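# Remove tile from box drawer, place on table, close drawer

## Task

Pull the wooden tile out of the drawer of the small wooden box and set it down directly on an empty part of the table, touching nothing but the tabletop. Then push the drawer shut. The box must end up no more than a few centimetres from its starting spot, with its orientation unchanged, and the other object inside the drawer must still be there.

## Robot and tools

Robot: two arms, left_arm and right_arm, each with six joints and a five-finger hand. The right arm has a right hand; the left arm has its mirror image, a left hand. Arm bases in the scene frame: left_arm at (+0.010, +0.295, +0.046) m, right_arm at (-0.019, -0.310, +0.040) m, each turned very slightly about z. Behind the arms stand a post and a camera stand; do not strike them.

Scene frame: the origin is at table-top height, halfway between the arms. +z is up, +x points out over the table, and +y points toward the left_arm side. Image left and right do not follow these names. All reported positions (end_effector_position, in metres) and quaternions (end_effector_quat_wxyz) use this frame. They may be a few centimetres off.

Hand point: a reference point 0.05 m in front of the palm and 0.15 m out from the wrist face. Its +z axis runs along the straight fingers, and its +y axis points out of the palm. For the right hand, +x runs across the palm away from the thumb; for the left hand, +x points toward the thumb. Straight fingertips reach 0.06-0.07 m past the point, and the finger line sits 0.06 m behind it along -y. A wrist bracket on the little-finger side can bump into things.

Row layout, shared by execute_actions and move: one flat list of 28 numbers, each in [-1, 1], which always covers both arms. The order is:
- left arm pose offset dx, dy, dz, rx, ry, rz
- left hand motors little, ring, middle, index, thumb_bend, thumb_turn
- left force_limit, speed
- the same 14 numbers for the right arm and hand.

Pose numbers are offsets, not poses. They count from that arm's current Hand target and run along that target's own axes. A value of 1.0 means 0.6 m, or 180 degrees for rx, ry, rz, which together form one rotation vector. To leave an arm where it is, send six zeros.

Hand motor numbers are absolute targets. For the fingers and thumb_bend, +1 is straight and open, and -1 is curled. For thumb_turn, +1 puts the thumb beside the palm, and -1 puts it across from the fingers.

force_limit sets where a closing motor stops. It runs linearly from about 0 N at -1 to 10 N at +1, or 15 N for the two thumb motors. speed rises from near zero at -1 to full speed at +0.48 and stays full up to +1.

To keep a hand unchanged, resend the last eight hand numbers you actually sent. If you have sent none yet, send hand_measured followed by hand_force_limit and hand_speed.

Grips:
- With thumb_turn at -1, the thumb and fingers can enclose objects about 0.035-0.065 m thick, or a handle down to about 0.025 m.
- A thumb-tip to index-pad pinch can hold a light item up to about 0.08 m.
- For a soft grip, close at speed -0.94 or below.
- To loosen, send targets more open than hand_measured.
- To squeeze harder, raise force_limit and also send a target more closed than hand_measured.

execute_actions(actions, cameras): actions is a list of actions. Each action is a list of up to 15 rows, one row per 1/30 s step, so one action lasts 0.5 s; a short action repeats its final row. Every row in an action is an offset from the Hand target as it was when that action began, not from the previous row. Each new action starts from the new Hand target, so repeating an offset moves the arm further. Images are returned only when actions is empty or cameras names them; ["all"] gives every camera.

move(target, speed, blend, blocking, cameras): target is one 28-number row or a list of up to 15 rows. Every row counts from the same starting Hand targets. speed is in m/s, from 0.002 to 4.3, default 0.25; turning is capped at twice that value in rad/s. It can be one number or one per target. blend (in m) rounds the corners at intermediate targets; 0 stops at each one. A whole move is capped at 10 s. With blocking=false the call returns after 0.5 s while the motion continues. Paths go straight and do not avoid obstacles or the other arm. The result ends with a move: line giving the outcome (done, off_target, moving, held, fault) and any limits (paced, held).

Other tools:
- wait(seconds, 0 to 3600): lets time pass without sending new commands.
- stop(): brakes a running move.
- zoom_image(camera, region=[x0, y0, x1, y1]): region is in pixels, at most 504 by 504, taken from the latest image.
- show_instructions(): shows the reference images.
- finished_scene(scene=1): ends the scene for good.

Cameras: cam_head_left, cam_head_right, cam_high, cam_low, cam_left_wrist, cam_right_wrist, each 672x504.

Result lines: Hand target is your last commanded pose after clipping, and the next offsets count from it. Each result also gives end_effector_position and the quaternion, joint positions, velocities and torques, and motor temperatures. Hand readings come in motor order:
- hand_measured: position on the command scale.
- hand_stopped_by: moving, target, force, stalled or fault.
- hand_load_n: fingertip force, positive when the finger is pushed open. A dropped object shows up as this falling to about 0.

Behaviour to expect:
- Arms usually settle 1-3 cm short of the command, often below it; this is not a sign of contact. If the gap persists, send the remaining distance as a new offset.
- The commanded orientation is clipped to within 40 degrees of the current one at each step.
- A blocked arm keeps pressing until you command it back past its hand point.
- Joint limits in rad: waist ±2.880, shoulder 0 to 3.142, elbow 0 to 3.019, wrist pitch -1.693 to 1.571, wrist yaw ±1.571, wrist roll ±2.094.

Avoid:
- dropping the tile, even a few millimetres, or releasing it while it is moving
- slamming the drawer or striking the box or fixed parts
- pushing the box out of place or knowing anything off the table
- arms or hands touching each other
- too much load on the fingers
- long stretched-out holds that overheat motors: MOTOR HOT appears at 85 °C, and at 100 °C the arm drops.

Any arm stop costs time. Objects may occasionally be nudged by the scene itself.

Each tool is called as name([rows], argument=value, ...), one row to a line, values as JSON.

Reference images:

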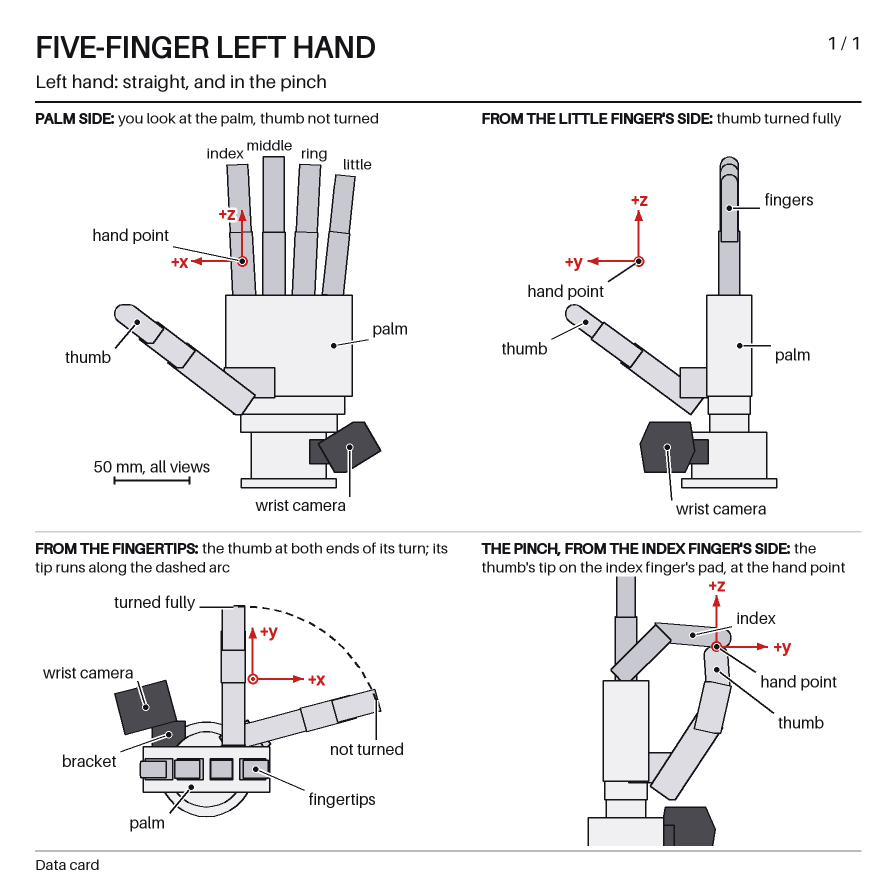

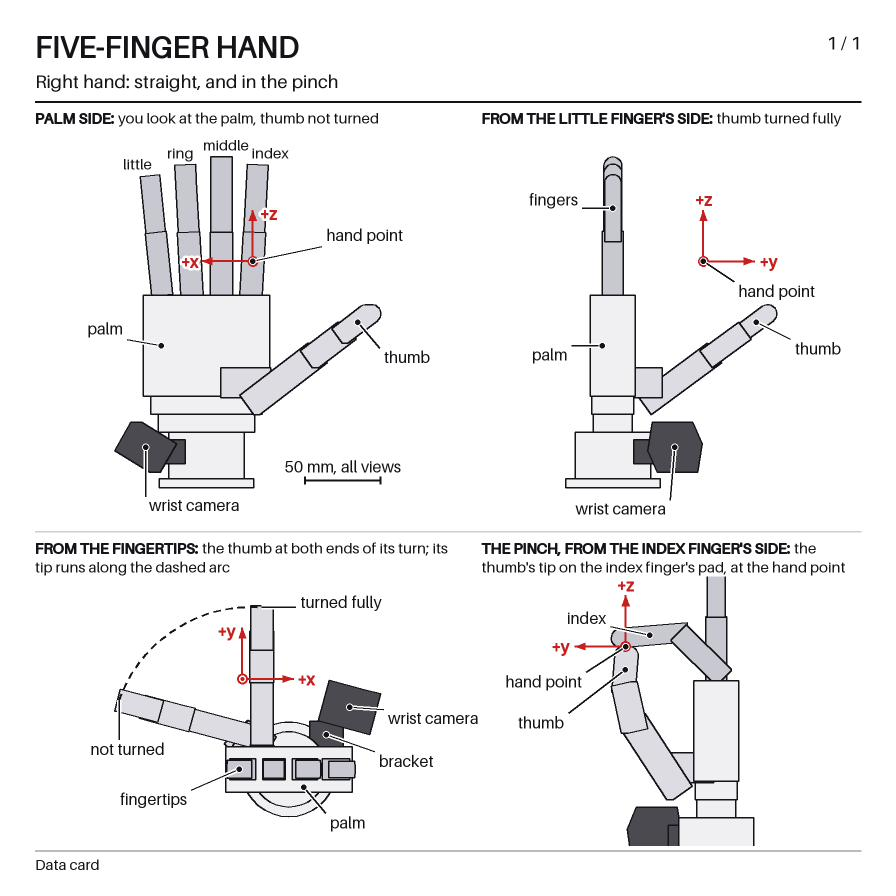

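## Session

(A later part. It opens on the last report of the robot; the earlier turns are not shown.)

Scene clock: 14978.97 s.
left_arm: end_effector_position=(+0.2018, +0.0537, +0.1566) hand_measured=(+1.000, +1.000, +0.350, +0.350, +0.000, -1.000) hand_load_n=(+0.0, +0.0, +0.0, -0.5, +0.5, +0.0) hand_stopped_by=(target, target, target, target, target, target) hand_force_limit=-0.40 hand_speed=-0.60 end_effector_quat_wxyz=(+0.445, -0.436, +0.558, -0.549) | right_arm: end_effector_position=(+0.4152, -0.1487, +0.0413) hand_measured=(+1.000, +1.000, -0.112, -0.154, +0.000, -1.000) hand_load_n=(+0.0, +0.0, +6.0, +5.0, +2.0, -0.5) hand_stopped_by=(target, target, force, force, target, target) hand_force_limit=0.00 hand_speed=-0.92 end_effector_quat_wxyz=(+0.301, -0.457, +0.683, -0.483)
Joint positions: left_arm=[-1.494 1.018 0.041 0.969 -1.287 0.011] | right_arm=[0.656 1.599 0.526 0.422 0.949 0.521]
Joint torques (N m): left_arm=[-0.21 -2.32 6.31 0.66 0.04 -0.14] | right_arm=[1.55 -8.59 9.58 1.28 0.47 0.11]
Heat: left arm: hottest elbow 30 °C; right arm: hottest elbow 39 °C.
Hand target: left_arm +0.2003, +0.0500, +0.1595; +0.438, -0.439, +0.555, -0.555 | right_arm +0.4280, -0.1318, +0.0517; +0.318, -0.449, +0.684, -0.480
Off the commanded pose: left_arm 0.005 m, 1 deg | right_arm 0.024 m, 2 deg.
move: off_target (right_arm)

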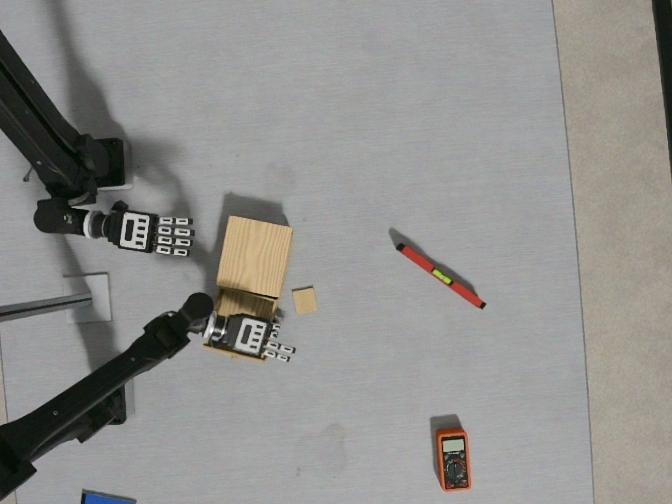

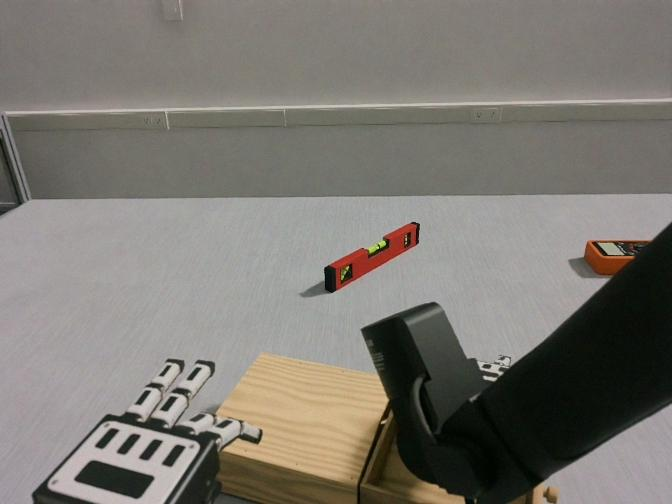

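move(target=[0,0,0,0,0,0,1,1,0.35,0.35,0,-1,-0.4,-0.6,-0.01337,0.0004,-0.00087,0,0,0,1,1,-0.3,-0.3,0,-1,0.0,-0.92], speed=0.04, cameras=["cam_high","cam_low","cam_left_wrist"])

zoom_image(camera="cam_high", region=[210, 278, 235, 303])

zoom_image(camera="cam_high", region=[262, 285, 287, 310])

zoom_image(camera="cam_low", region=[340, 370, 480, 504])

zoom_image(camera="cam_left_wrist", region=[150, 270, 350, 420])

Scene clock: 15008.07 s.
left_arm: end_effector_position=(+0.2018, +0.0537, +0.1566) hand_measured=(+1.000, +1.000, +0.350, +0.350, +0.000, -1.000) hand_load_n=(+0.0, +0.0, +0.0, -0.5, +0.0, +0.0) hand_stopped_by=(target, target, target, target, target, target) hand_force_limit=-0.40 hand_speed=-0.60 end_effector_quat_wxyz=(+0.445, -0.436, +0.558, -0.549) | right_arm: end_effector_position=(+0.4178, -0.1421, +0.0408) hand_measured=(+1.000, +1.000, -0.112, -0.154, +0.000, -1.000) hand_load_n=(+0.0, +0.0, +6.0, +5.5, +2.5, -0.5) hand_stopped_by=(target, target, force, force, target, target) hand_force_limit=0.00 hand_speed=-0.92 end_effector_quat_wxyz=(+0.300, -0.458, +0.683, -0.484)
Joint positions: left_arm=[-1.494 1.018 0.041 0.969 -1.287 0.011] | right_arm=[0.668 1.611 0.546 0.403 0.96 0.533]
Joint torques (N m): left_arm=[-0.09 -2.2 6.37 0.69 0.04 -0.11] | right_arm=[1.61 -8.88 9.69 1.33 0.44 0.19]
Heat: left arm: hottest elbow 30 °C; right arm: hottest elbow 39 °C.
Hand target: left_arm +0.2003, +0.0500, +0.1595; +0.438, -0.439, +0.555, -0.555 | right_arm +0.4307, -0.1242, +0.0516; +0.318, -0.449, +0.684, -0.480
Off the commanded pose: left_arm 0.005 m, 1 deg | right_arm 0.025 m, 2 deg.
move: off_target (right_arm)

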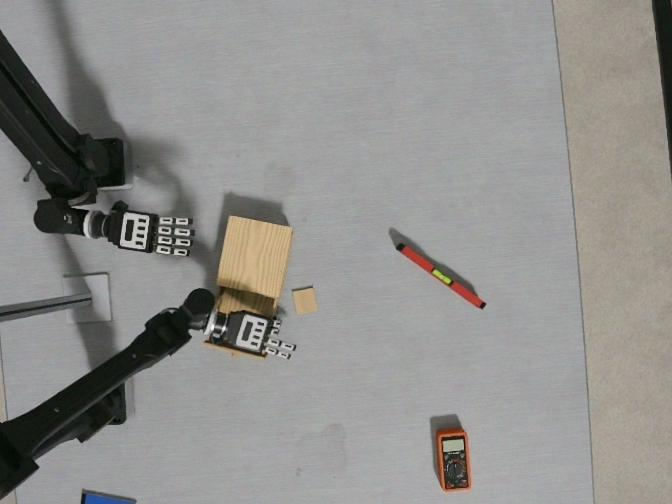

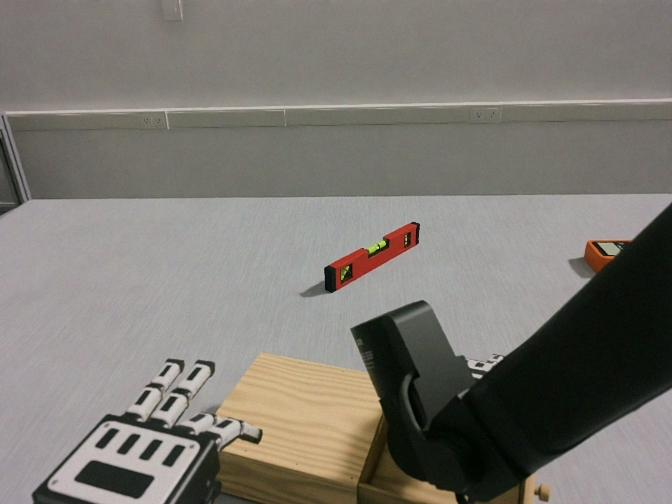

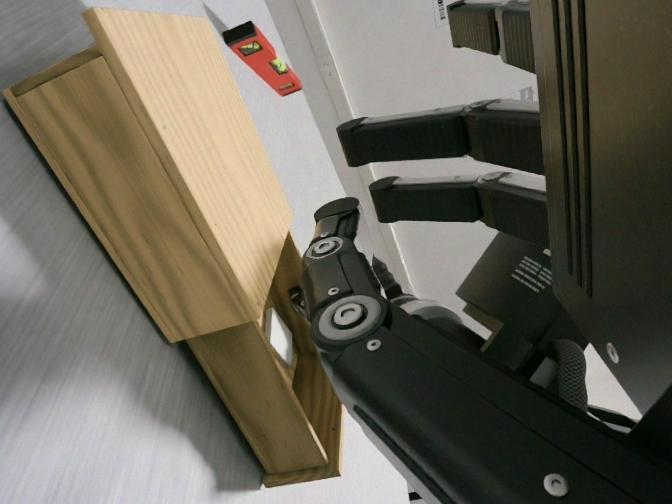

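Scaled by 20.160 from the camera's image (finer frame: 960x720).

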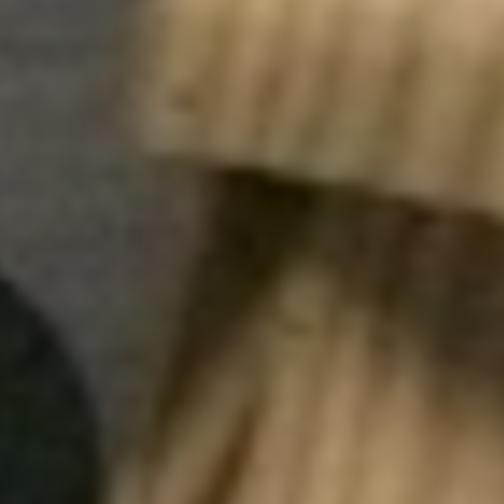

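Scaled by 20.160 from the camera's image (finer frame: 960x720).

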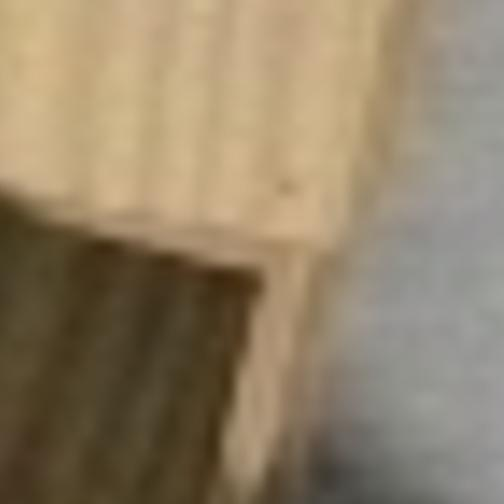

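Scaled by 3.600 from the camera's image (finer frame: 960x720).

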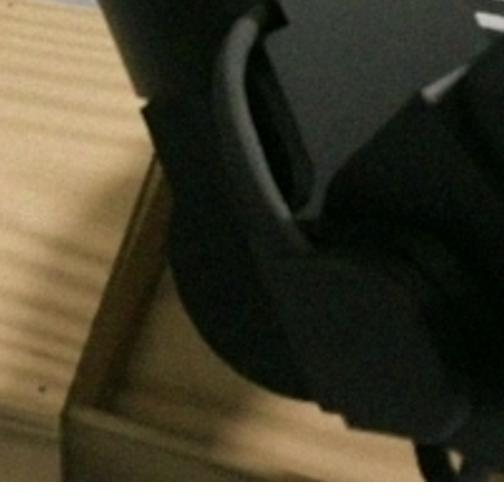

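Scaled by 2.520 from the camera's image (finer frame: 960x720).

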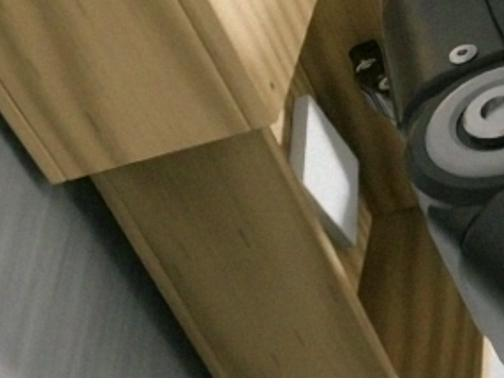

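move(target=[0,0,0,0,0,0,1,1,0.35,0.35,0,-1,-0.4,-0.6,-0.0094,0.00047,-0.0022,0,0,0,1,1,-0.3,-0.3,0,-1,0.0,-0.92], speed=0.04, cameras=["cam_high","cam_low","cam_left_wrist"])

zoom_image(camera="cam_high", region=[210, 278, 235, 303])

zoom_image(camera="cam_high", region=[262, 285, 287, 310])

zoom_image(camera="cam_low", region=[340, 370, 480, 504])

zoom_image(camera="cam_left_wrist", region=[150, 270, 350, 420])

Scene clock: 15020.37 s.
left_arm: end_effector_position=(+0.2018, +0.0537, +0.1566) hand_measured=(+1.000, +1.000, +0.350, +0.350, +0.000, -1.000) hand_load_n=(+0.0, +0.0, +0.0, +0.0, +0.0, +0.0) hand_stopped_by=(target, target, target, target, target, target) hand_force_limit=-0.40 hand_speed=-0.60 end_effector_quat_wxyz=(+0.445, -0.436, +0.558, -0.549) | right_arm: end_effector_position=(+0.4185, -0.1393, +0.0405) hand_measured=(+1.000, +1.000, -0.112, -0.154, +0.000, -1.000) hand_load_n=(+0.0, +0.0, +5.5, +5.5, +2.5, -0.5) hand_stopped_by=(target, target, force, force, target, target) hand_force_limit=0.00 hand_speed=-0.92 end_effector_quat_wxyz=(+0.297, -0.457, +0.683, -0.485)
Joint positions: left_arm=[-1.494 1.018 0.041 0.969 -1.287 0.011] | right_arm=[0.675 1.616 0.556 0.386 0.971 0.543]
Joint torques (N m): left_arm=[-0.03 -2.26 6.3 0.68 0.04 -0.13] | right_arm=[1.85 -8.94 9.91 1.4 0.39 0.19]
Heat: left arm: hottest elbow 30 °C; right arm: hottest elbow 39 °C.
Hand target: left_arm +0.2003, +0.0500, +0.1595; +0.438, -0.439, +0.555, -0.555 | right_arm +0.4316, -0.1185, +0.0518; +0.318, -0.449, +0.684, -0.480
Off the commanded pose: left_arm 0.005 m, 1 deg | right_arm 0.027 m, 3 deg.
move: off_target (right_arm)

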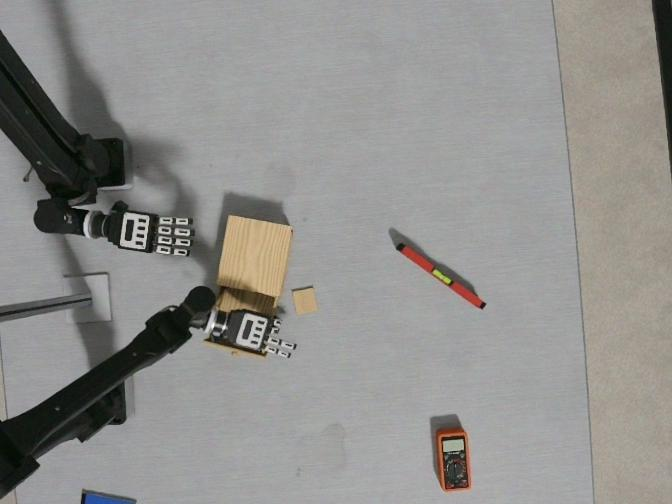

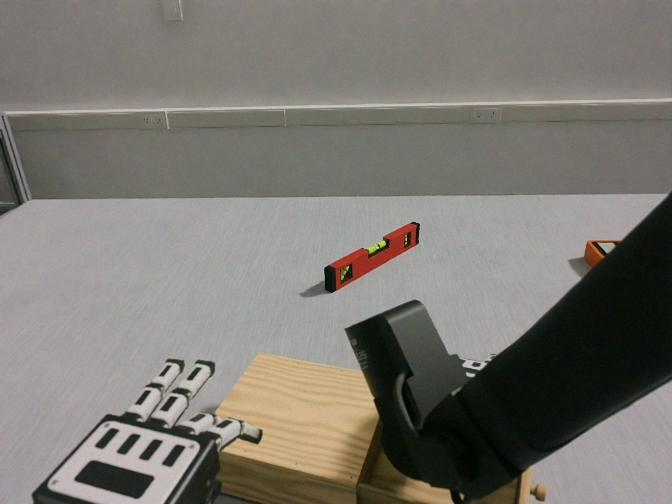

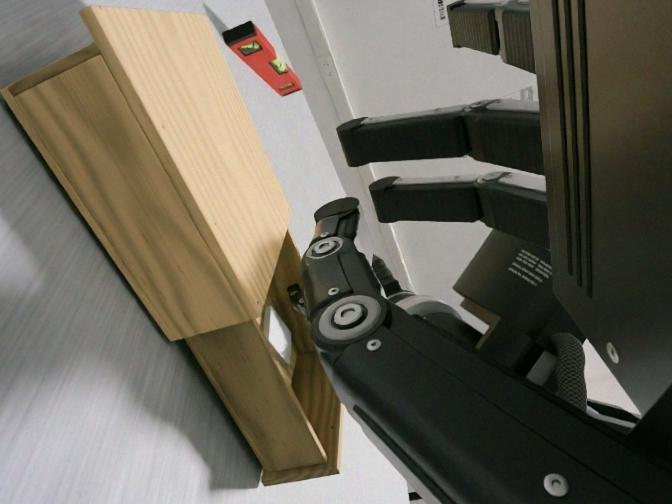

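Scaled by 20.160 from the camera's image (finer frame: 960x720).

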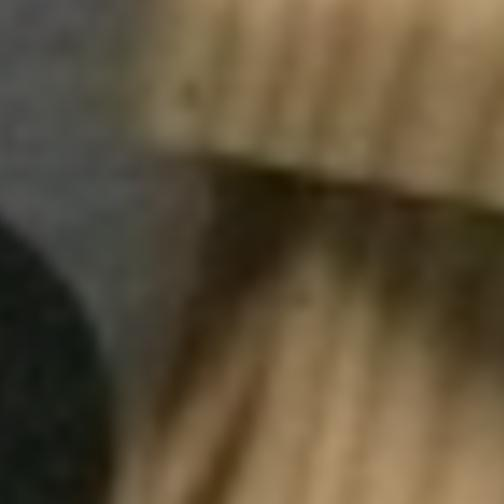

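Scaled by 20.160 from the camera's image (finer frame: 960x720).

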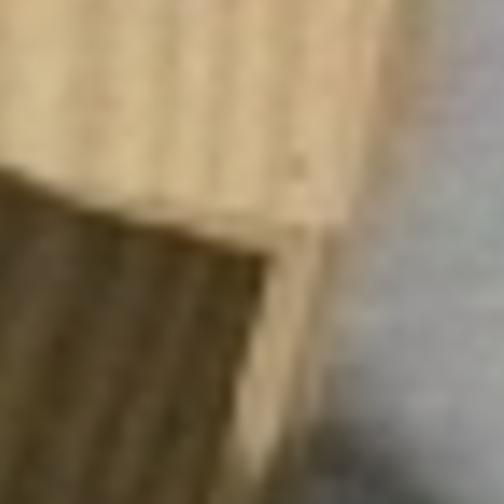

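Scaled by 3.600 from the camera's image (finer frame: 960x720).

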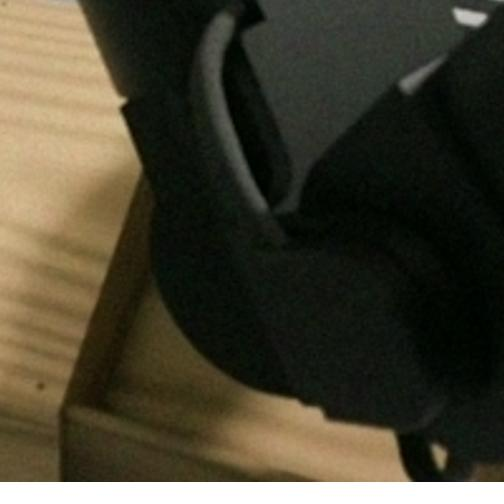

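Scaled by 2.520 from the camera's image (finer frame: 960x720).

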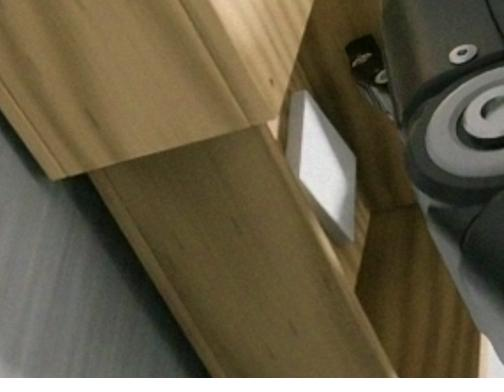

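move(target=[0,0,0,0,0,0,1,1,0.35,0.35,0,-1,-0.4,-0.6,-0.00123,0.00108,-0.00373,0,0,0,1,1,-0.3,-0.3,0,-1,0.0,-0.92], speed=0.04, cameras=["cam_high","cam_low","cam_left_wrist"])

zoom_image(camera="cam_high", region=[210, 278, 235, 303])

zoom_image(camera="cam_high", region=[262, 285, 287, 310])

Scene clock: 15036.00 s.
left_arm: end_effector_position=(+0.2018, +0.0537, +0.1566) hand_measured=(+1.000, +1.000, +0.350, +0.350, +0.000, -1.000) hand_load_n=(+0.0, +0.0, +0.0, +0.0, +0.0, +0.0) hand_stopped_by=(target, target, target, target, target, target) hand_force_limit=-0.40 hand_speed=-0.60 end_effector_quat_wxyz=(+0.445, -0.436, +0.558, -0.549) | right_arm: end_effector_position=(+0.4168, -0.1376, +0.0401) hand_measured=(+1.000, +1.000, -0.112, -0.154, +0.000, -1.000) hand_load_n=(+0.0, +0.0, +6.0, +5.5, +2.0, -0.5) hand_stopped_by=(target, target, force, force, target, target) hand_force_limit=0.00 hand_speed=-0.92 end_effector_quat_wxyz=(+0.297, -0.457, +0.684, -0.485)
Joint positions: left_arm=[-1.494 1.018 0.041 0.969 -1.287 0.011] | right_arm=[0.681 1.616 0.556 0.38 0.976 0.551]
Joint torques (N m): left_arm=[-0.21 -2.26 6.31 0.65 0.05 -0.12] | right_arm=[1.85 -9.11 9.84 1.31 0.41 0.18]
Heat: left arm: hottest elbow 30 °C; right arm: hottest elbow 40 °C.
Hand target: left_arm +0.2003, +0.0500, +0.1595; +0.438, -0.439, +0.555, -0.555 | right_arm +0.4298, -0.1170, +0.0519; +0.318, -0.449, +0.684, -0.480
Off the commanded pose: left_arm 0.005 m, 1 deg | right_arm 0.027 m, 3 deg.
move: off_target (right_arm)

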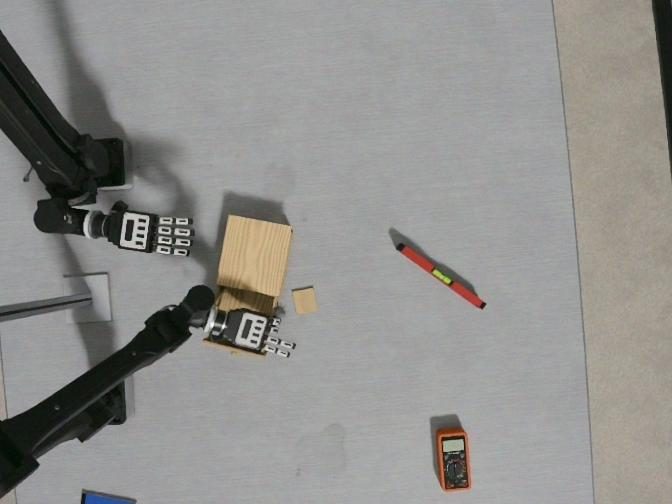

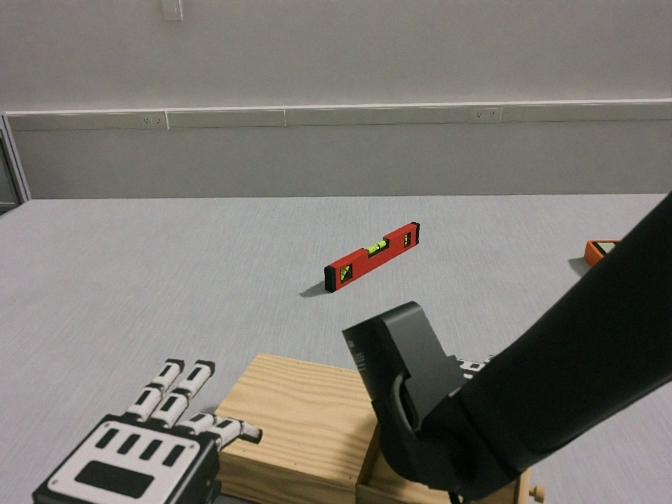

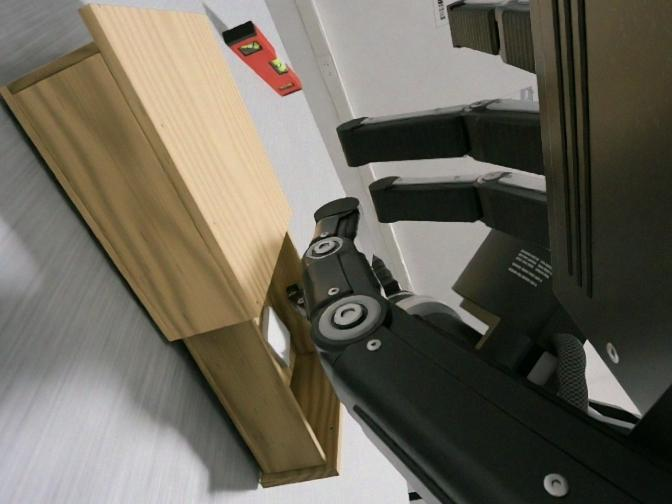

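Scaled by 20.160 from the camera's image (finer frame: 960x720).

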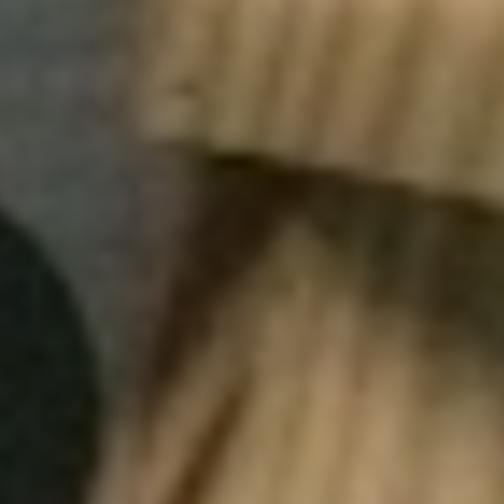

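Scaled by 20.160 from the camera's image (finer frame: 960x720).

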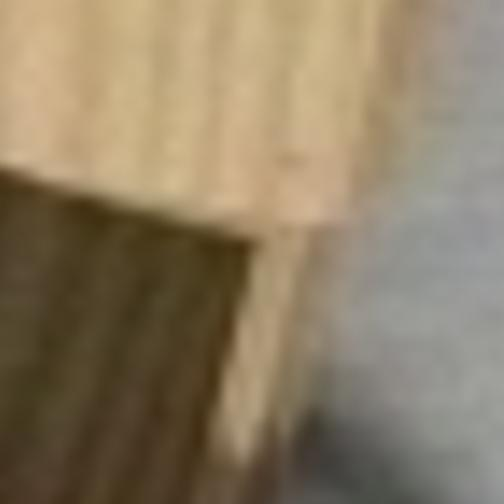

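move(target=[0,0,0,0,0,0,1,1,0.35,0.35,0,-1,-0.4,-0.6,-0.0102,0.0001,-0.0007,0,0,0,1,1,-0.3,-0.3,0,-1,0.0,-0.92], speed=0.04, cameras=["cam_high","cam_low","cam_left_wrist"])

zoom_image(camera="cam_high", region=[210, 278, 235, 303])

zoom_image(camera="cam_high", region=[262, 285, 287, 310])

zoom_image(camera="cam_left_wrist", region=[150, 270, 350, 420])

Scene clock: 15048.60 s.
left_arm: end_effector_position=(+0.2018, +0.0537, +0.1566) hand_measured=(+1.000, +1.000, +0.350, +0.350, +0.000, -1.000) hand_load_n=(+0.0, +0.0, +0.0, +0.0, +0.0, +0.0) hand_stopped_by=(target, target, target, target, target, target) hand_force_limit=-0.40 hand_speed=-0.60 end_effector_quat_wxyz=(+0.445, -0.436, +0.558, -0.549) | right_arm: end_effector_position=(+0.4187, -0.1323, +0.0404) hand_measured=(+1.000, +1.000, -0.112, -0.154, +0.000, -1.000) hand_load_n=(+0.0, -0.5, +6.5, +5.0, +2.5, -0.5) hand_stopped_by=(target, target, force, force, target, target) hand_force_limit=0.00 hand_speed=-0.92 end_effector_quat_wxyz=(+0.297, -0.458, +0.683, -0.485)
Joint positions: left_arm=[-1.494 1.018 0.041 0.969 -1.287 0.011] | right_arm=[0.69 1.624 0.571 0.364 0.983 0.559]
Joint torques (N m): left_arm=[-0.15 -2.2 6.31 0.68 0.04 -0.13] | right_arm=[1.85 -9.11 9.96 1.35 0.41 0.19]
Heat: left arm: hottest elbow 30 °C; right arm: hottest elbow 40 °C.
Hand target: left_arm +0.2003, +0.0500, +0.1595; +0.438, -0.439, +0.555, -0.555 | right_arm +0.4318, -0.1112, +0.0520; +0.318, -0.449, +0.684, -0.480
Off the commanded pose: left_arm 0.005 m, 1 deg | right_arm 0.027 m, 3 deg.
move: off_target (right_arm)

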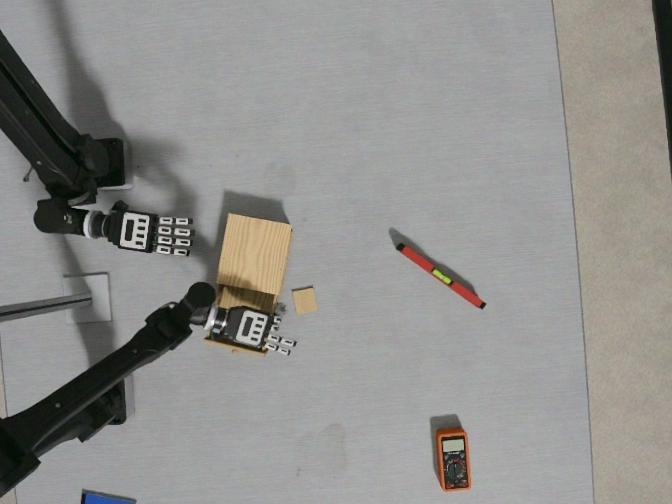

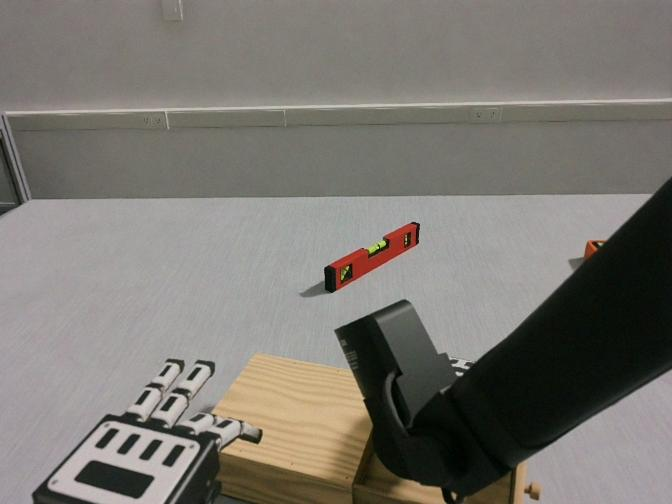

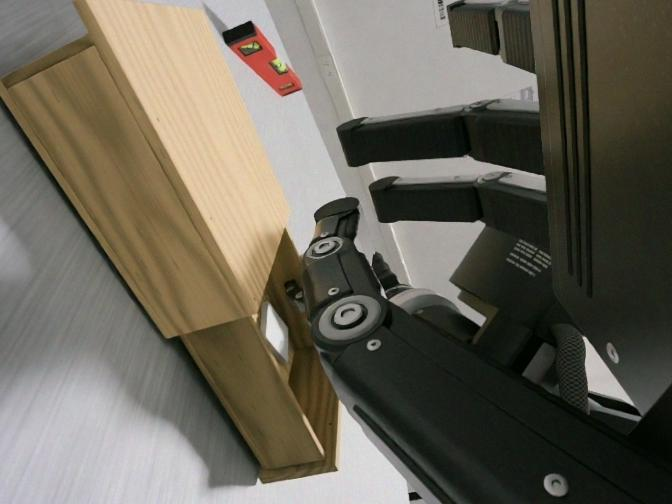

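Scaled by 20.160 from the camera's image (finer frame: 960x720).

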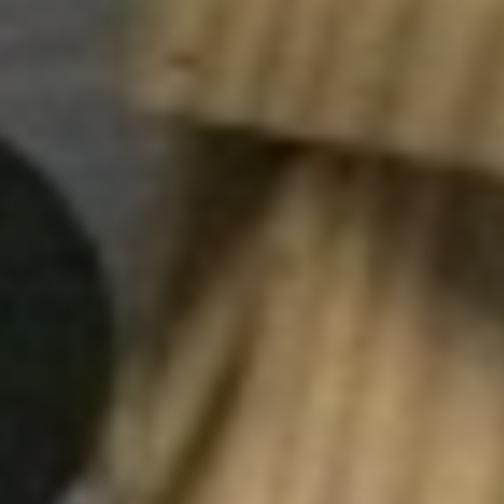

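Scaled by 20.160 from the camera's image (finer frame: 960x720).

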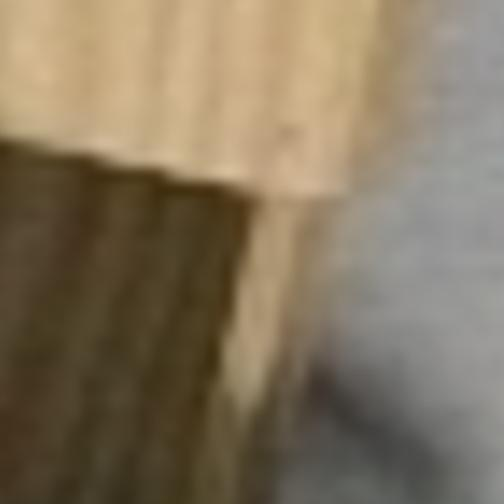

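Scaled by 2.520 from the camera's image (finer frame: 960x720).

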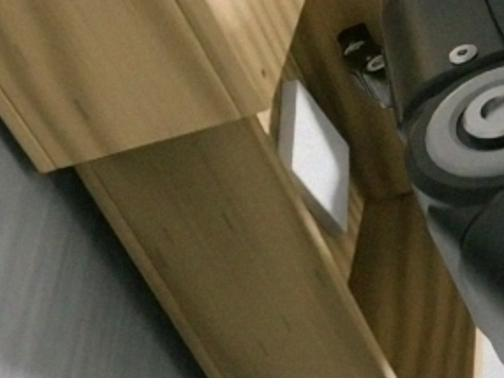

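move(target=[0,0,0,0,0,0,1,1,0.35,0.35,0,-1,-0.4,-0.6,0,-0.0047,-0.0017,0,0,0,1,1,-0.3,-0.3,0,-1,0.0,-0.92], speed=0.04, cameras=["cam_high","cam_low","cam_left_wrist"])

zoom_image(camera="cam_high", region=[210, 278, 235, 303])

zoom_image(camera="cam_high", region=[262, 285, 287, 310])

zoom_image(camera="cam_left_wrist", region=[150, 270, 350, 420])

zoom_image(camera="cam_low", region=[340, 370, 480, 504])

Scene clock: 15101.80 s.
left_arm: end_effector_position=(+0.2018, +0.0537, +0.1566) hand_measured=(+1.000, +1.000, +0.350, +0.350, +0.000, -1.000) hand_load_n=(+0.0, +0.0, +0.0, +0.0, +0.0, +0.0) hand_stopped_by=(target, target, target, target, target, target) hand_force_limit=-0.40 hand_speed=-0.60 end_effector_quat_wxyz=(+0.445, -0.436, +0.558, -0.549) | right_arm: end_effector_position=(+0.4188, -0.1323, +0.0401) hand_measured=(+1.000, +1.000, -0.112, -0.154, +0.000, -1.000) hand_load_n=(+0.0, +0.0, +6.5, +5.0, +2.0, -0.5) hand_stopped_by=(target, target, force, force, target, target) hand_force_limit=0.00 hand_speed=-0.92 end_effector_quat_wxyz=(+0.295, -0.459, +0.684, -0.485)
Joint positions: left_arm=[-1.494 1.018 0.041 0.969 -1.287 0.011] | right_arm=[0.69 1.624 0.574 0.355 0.983 0.561]
Joint torques (N m): left_arm=[-0.15 -2.26 6.31 0.68 0.04 -0.13] | right_arm=[1.79 -9.88 9.88 1.31 0.41 0.16]
Heat: left arm: hottest elbow 30 °C; right arm: hottest elbow 39 °C.
Hand target: left_arm +0.2003, +0.0500, +0.1595; +0.438, -0.439, +0.555, -0.555 | right_arm +0.4319, -0.1112, +0.0551; +0.318, -0.448, +0.684, -0.480
Off the commanded pose: left_arm 0.005 m, 1 deg | right_arm 0.029 m, 3 deg.
move: off_target (right_arm)

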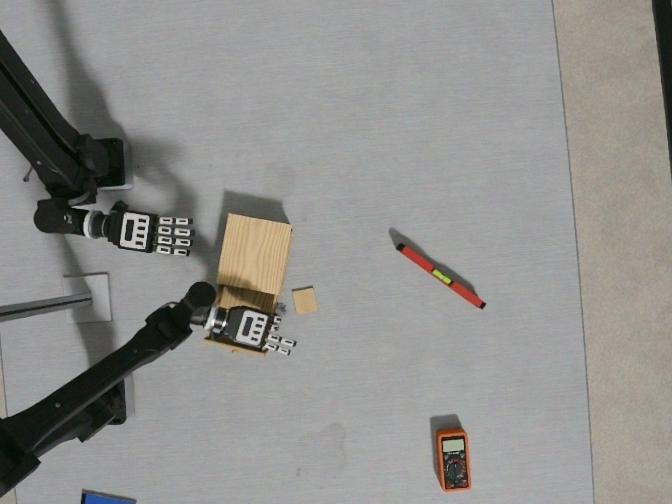

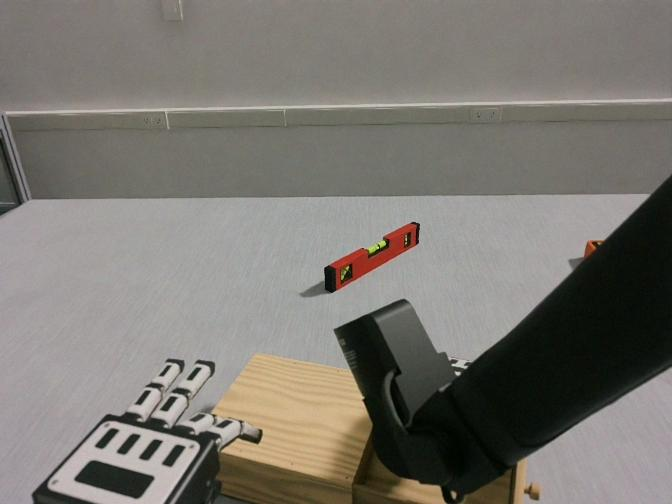

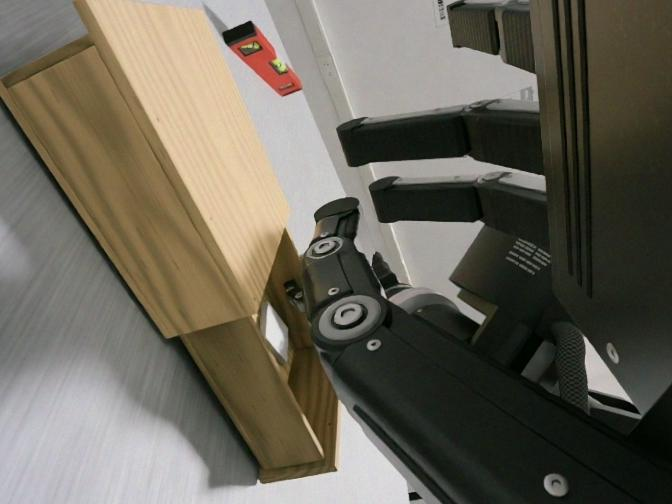

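Scaled by 20.160 from the camera's image (finer frame: 960x720).

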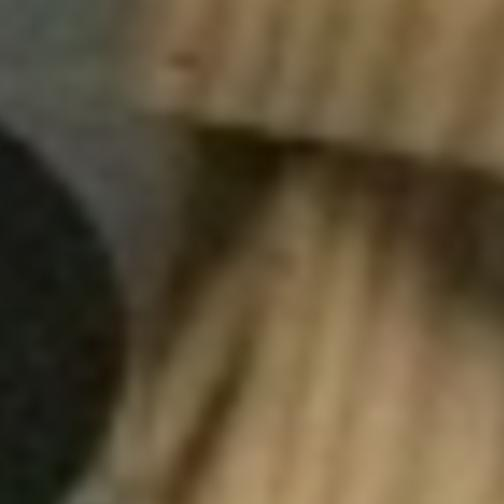

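Scaled by 20.160 from the camera's image (finer frame: 960x720).

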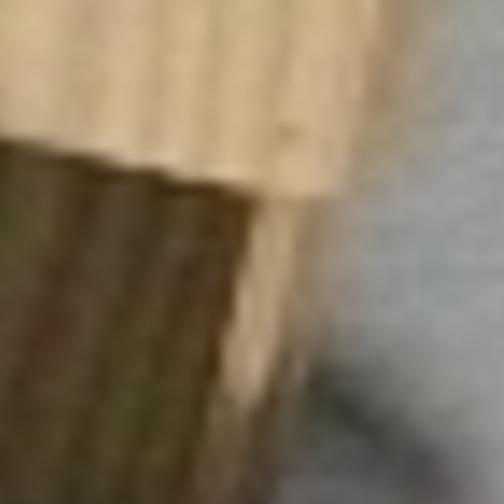

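Scaled by 2.520 from the camera's image (finer frame: 960x720).

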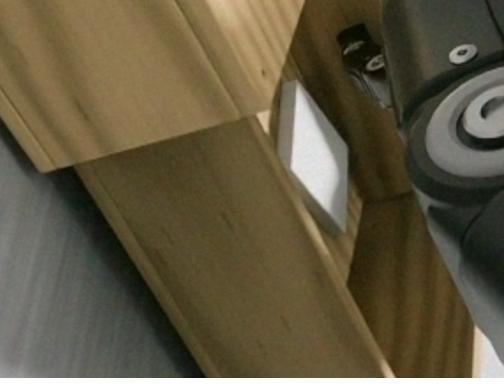

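Scaled by 3.600 from the camera's image (finer frame: 960x720).

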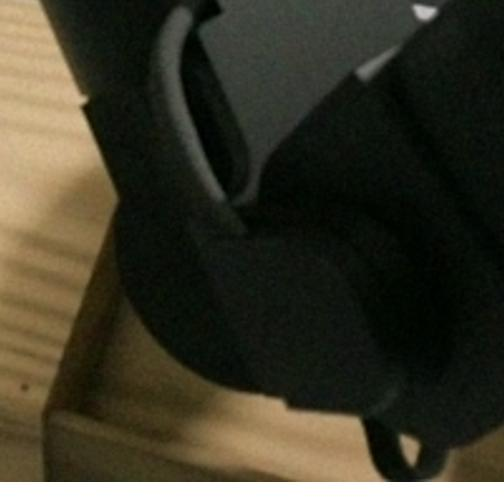

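move(target=[0,0,0,0,0,0,1,1,0.35,0.35,0,-1,-0.4,-0.6,0,-0.0047,-0.0017,0,0,0,1,1,-0.3,-0.3,0,-1,0.0,-0.92], speed=0.04, cameras=["cam_high","cam_left_wrist"])

zoom_image(camera="cam_left_wrist", region=[150, 270, 350, 420])

Scene clock: 15109.17 s.
left_arm: end_effector_position=(+0.2018, +0.0537, +0.1566) hand_measured=(+1.000, +1.000, +0.350, +0.350, +0.000, -1.000) hand_load_n=(+0.0, +0.0, +0.0, +0.0, +0.0, +0.5) hand_stopped_by=(target, target, target, target, target, target) hand_force_limit=-0.40 hand_speed=-0.60 end_effector_quat_wxyz=(+0.445, -0.436, +0.558, -0.549) | right_arm: end_effector_position=(+0.4185, -0.1322, +0.0396) hand_measured=(+1.000, +1.000, -0.112, -0.154, +0.000, -1.000) hand_load_n=(+0.0, +0.0, +6.5, +5.0, +2.0, -1.0) hand_stopped_by=(target, target, force, force, target, target) hand_force_limit=0.00 hand_speed=-0.92 end_effector_quat_wxyz=(+0.293, -0.460, +0.684, -0.485)
Joint positions: left_arm=[-1.494 1.018 0.041 0.969 -1.287 0.011] | right_arm=[0.691 1.624 0.577 0.345 0.983 0.563]
Joint torques (N m): left_arm=[-0.21 -2.02 6.34 0.69 0.04 -0.13] | right_arm=[1.85 -10.75 9.76 1.1 0.4 0.12]
Heat: left arm: hottest elbow 30 °C; right arm: hottest elbow 40 °C.
Hand target: left_arm +0.2003, +0.0500, +0.1595; +0.438, -0.439, +0.555, -0.555 | right_arm +0.4318, -0.1110, +0.0581; +0.318, -0.449, +0.684, -0.480
Off the commanded pose: left_arm 0.005 m, 1 deg | right_arm 0.031 m, 3 deg.
move: off_target (right_arm)

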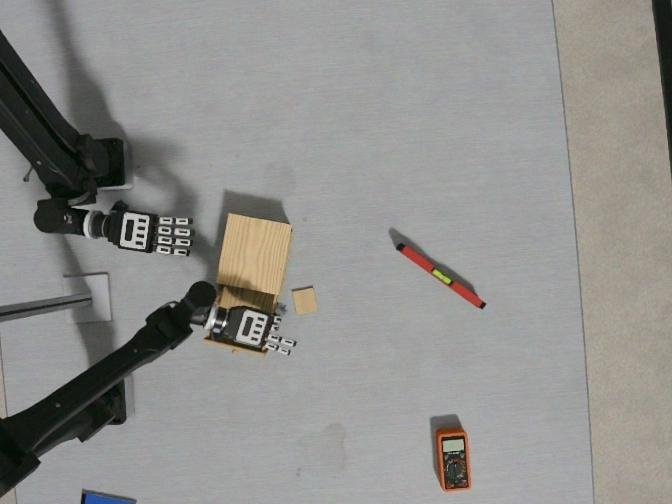

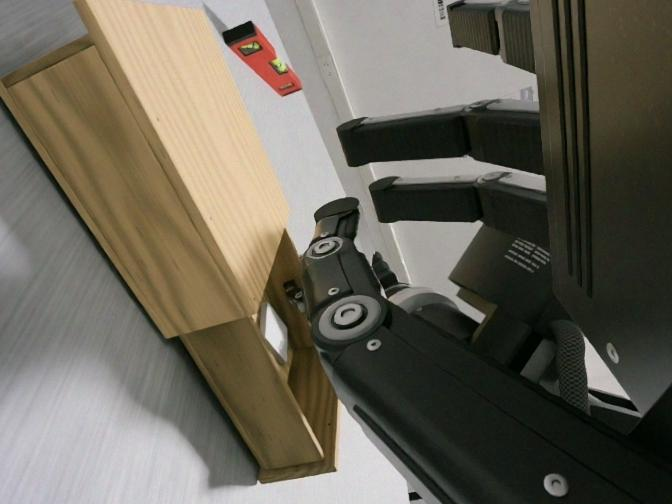

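Scaled by 2.520 from the camera's image (finer frame: 960x720).

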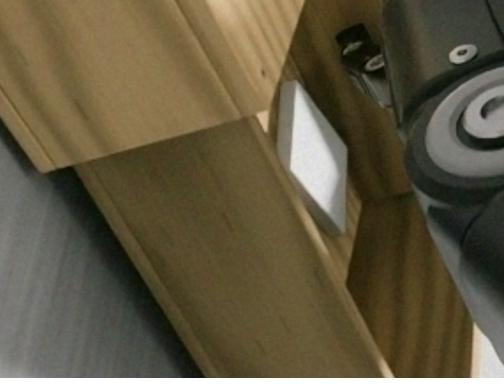

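move(target=[0,0,0,0,0,0,1,1,0.35,0.35,0,-1,-0.4,-0.6,-0.0105,0.0045,0,0,0,0,1,1,-0.3,-0.3,0,-1,0.0,-0.92], speed=0.04, cameras=["cam_high","cam_left_wrist"])

zoom_image(camera="cam_left_wrist", region=[150, 270, 350, 420])

zoom_image(camera="cam_high", region=[210, 278, 235, 303])

zoom_image(camera="cam_high", region=[262, 285, 287, 310])

Scene clock: 15124.63 s.
left_arm: end_effector_position=(+0.2018, +0.0537, +0.1566) hand_measured=(+1.000, +1.000, +0.350, +0.350, +0.000, -1.000) hand_load_n=(-0.5, -0.5, +0.0, +0.0, +0.0, +0.0) hand_stopped_by=(target, target, target, target, target, target) hand_force_limit=-0.40 hand_speed=-0.60 end_effector_quat_wxyz=(+0.445, -0.436, +0.558, -0.549) | right_arm: end_effector_position=(+0.4191, -0.1265, +0.0419) hand_measured=(+1.000, +1.000, -0.112, -0.154, +0.000, -1.000) hand_load_n=(+0.0, +0.0, +7.0, +5.0, +2.5, -0.5) hand_stopped_by=(target, target, force, force, target, target) hand_force_limit=0.00 hand_speed=-0.92 end_effector_quat_wxyz=(+0.295, -0.460, +0.682, -0.485)
Joint positions: left_arm=[-1.494 1.018 0.041 0.969 -1.287 0.011] | right_arm=[0.702 1.624 0.587 0.334 0.99 0.569]
Joint torques (N m): left_arm=[-0.03 -2.2 6.28 0.66 0.04 -0.13] | right_arm=[1.73 -9.29 10.25 1.31 0.45 0.19]
Heat: left arm: hottest elbow 30 °C; right arm: hottest elbow 40 °C.
Hand target: left_arm +0.2003, +0.0500, +0.1595; +0.438, -0.439, +0.555, -0.555 | right_arm +0.4334, -0.1049, +0.0556; +0.318, -0.449, +0.684, -0.480
Off the commanded pose: left_arm 0.005 m, 1 deg | right_arm 0.029 m, 3 deg.
move: off_target (right_arm)

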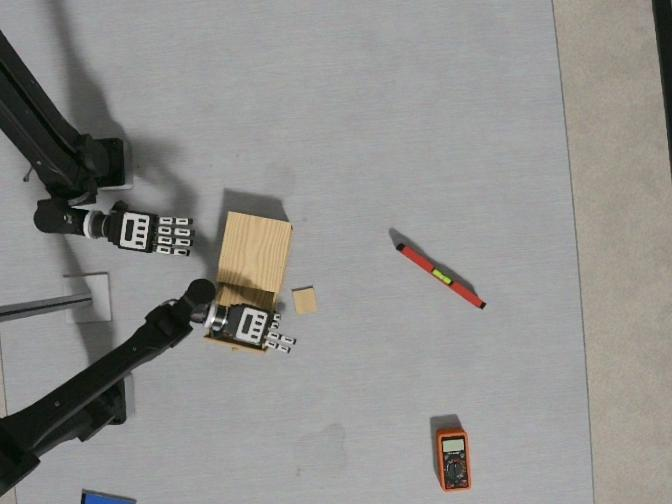

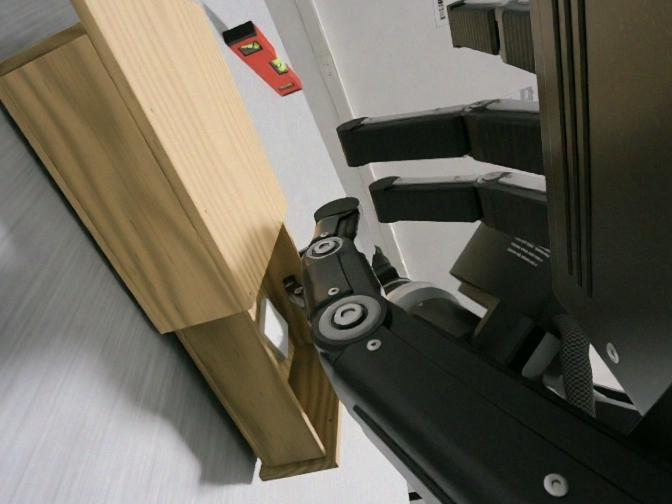

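Scaled by 2.520 from the camera's image (finer frame: 960x720).

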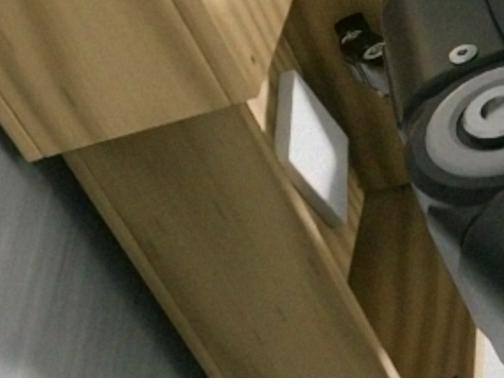

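Scaled by 20.160 from the camera's image (finer frame: 960x720).

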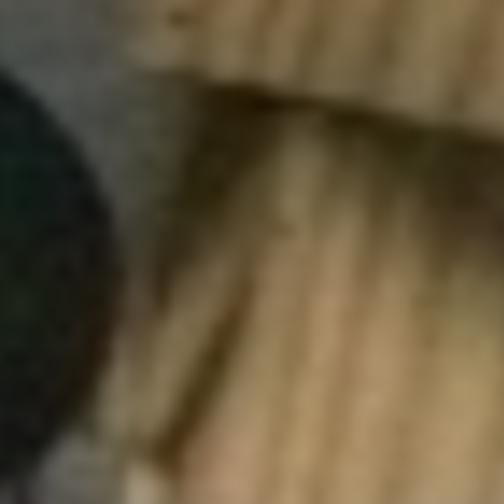

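Scaled by 20.160 from the camera's image (finer frame: 960x720).

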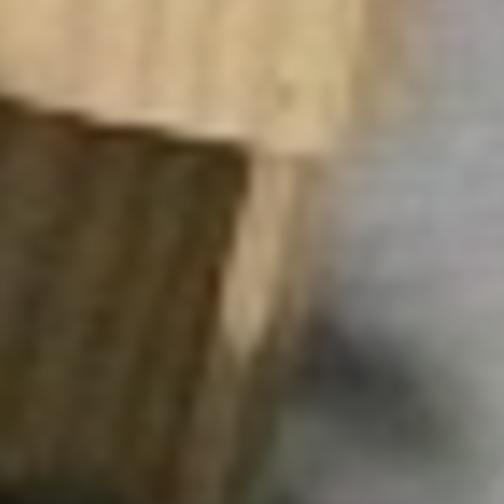

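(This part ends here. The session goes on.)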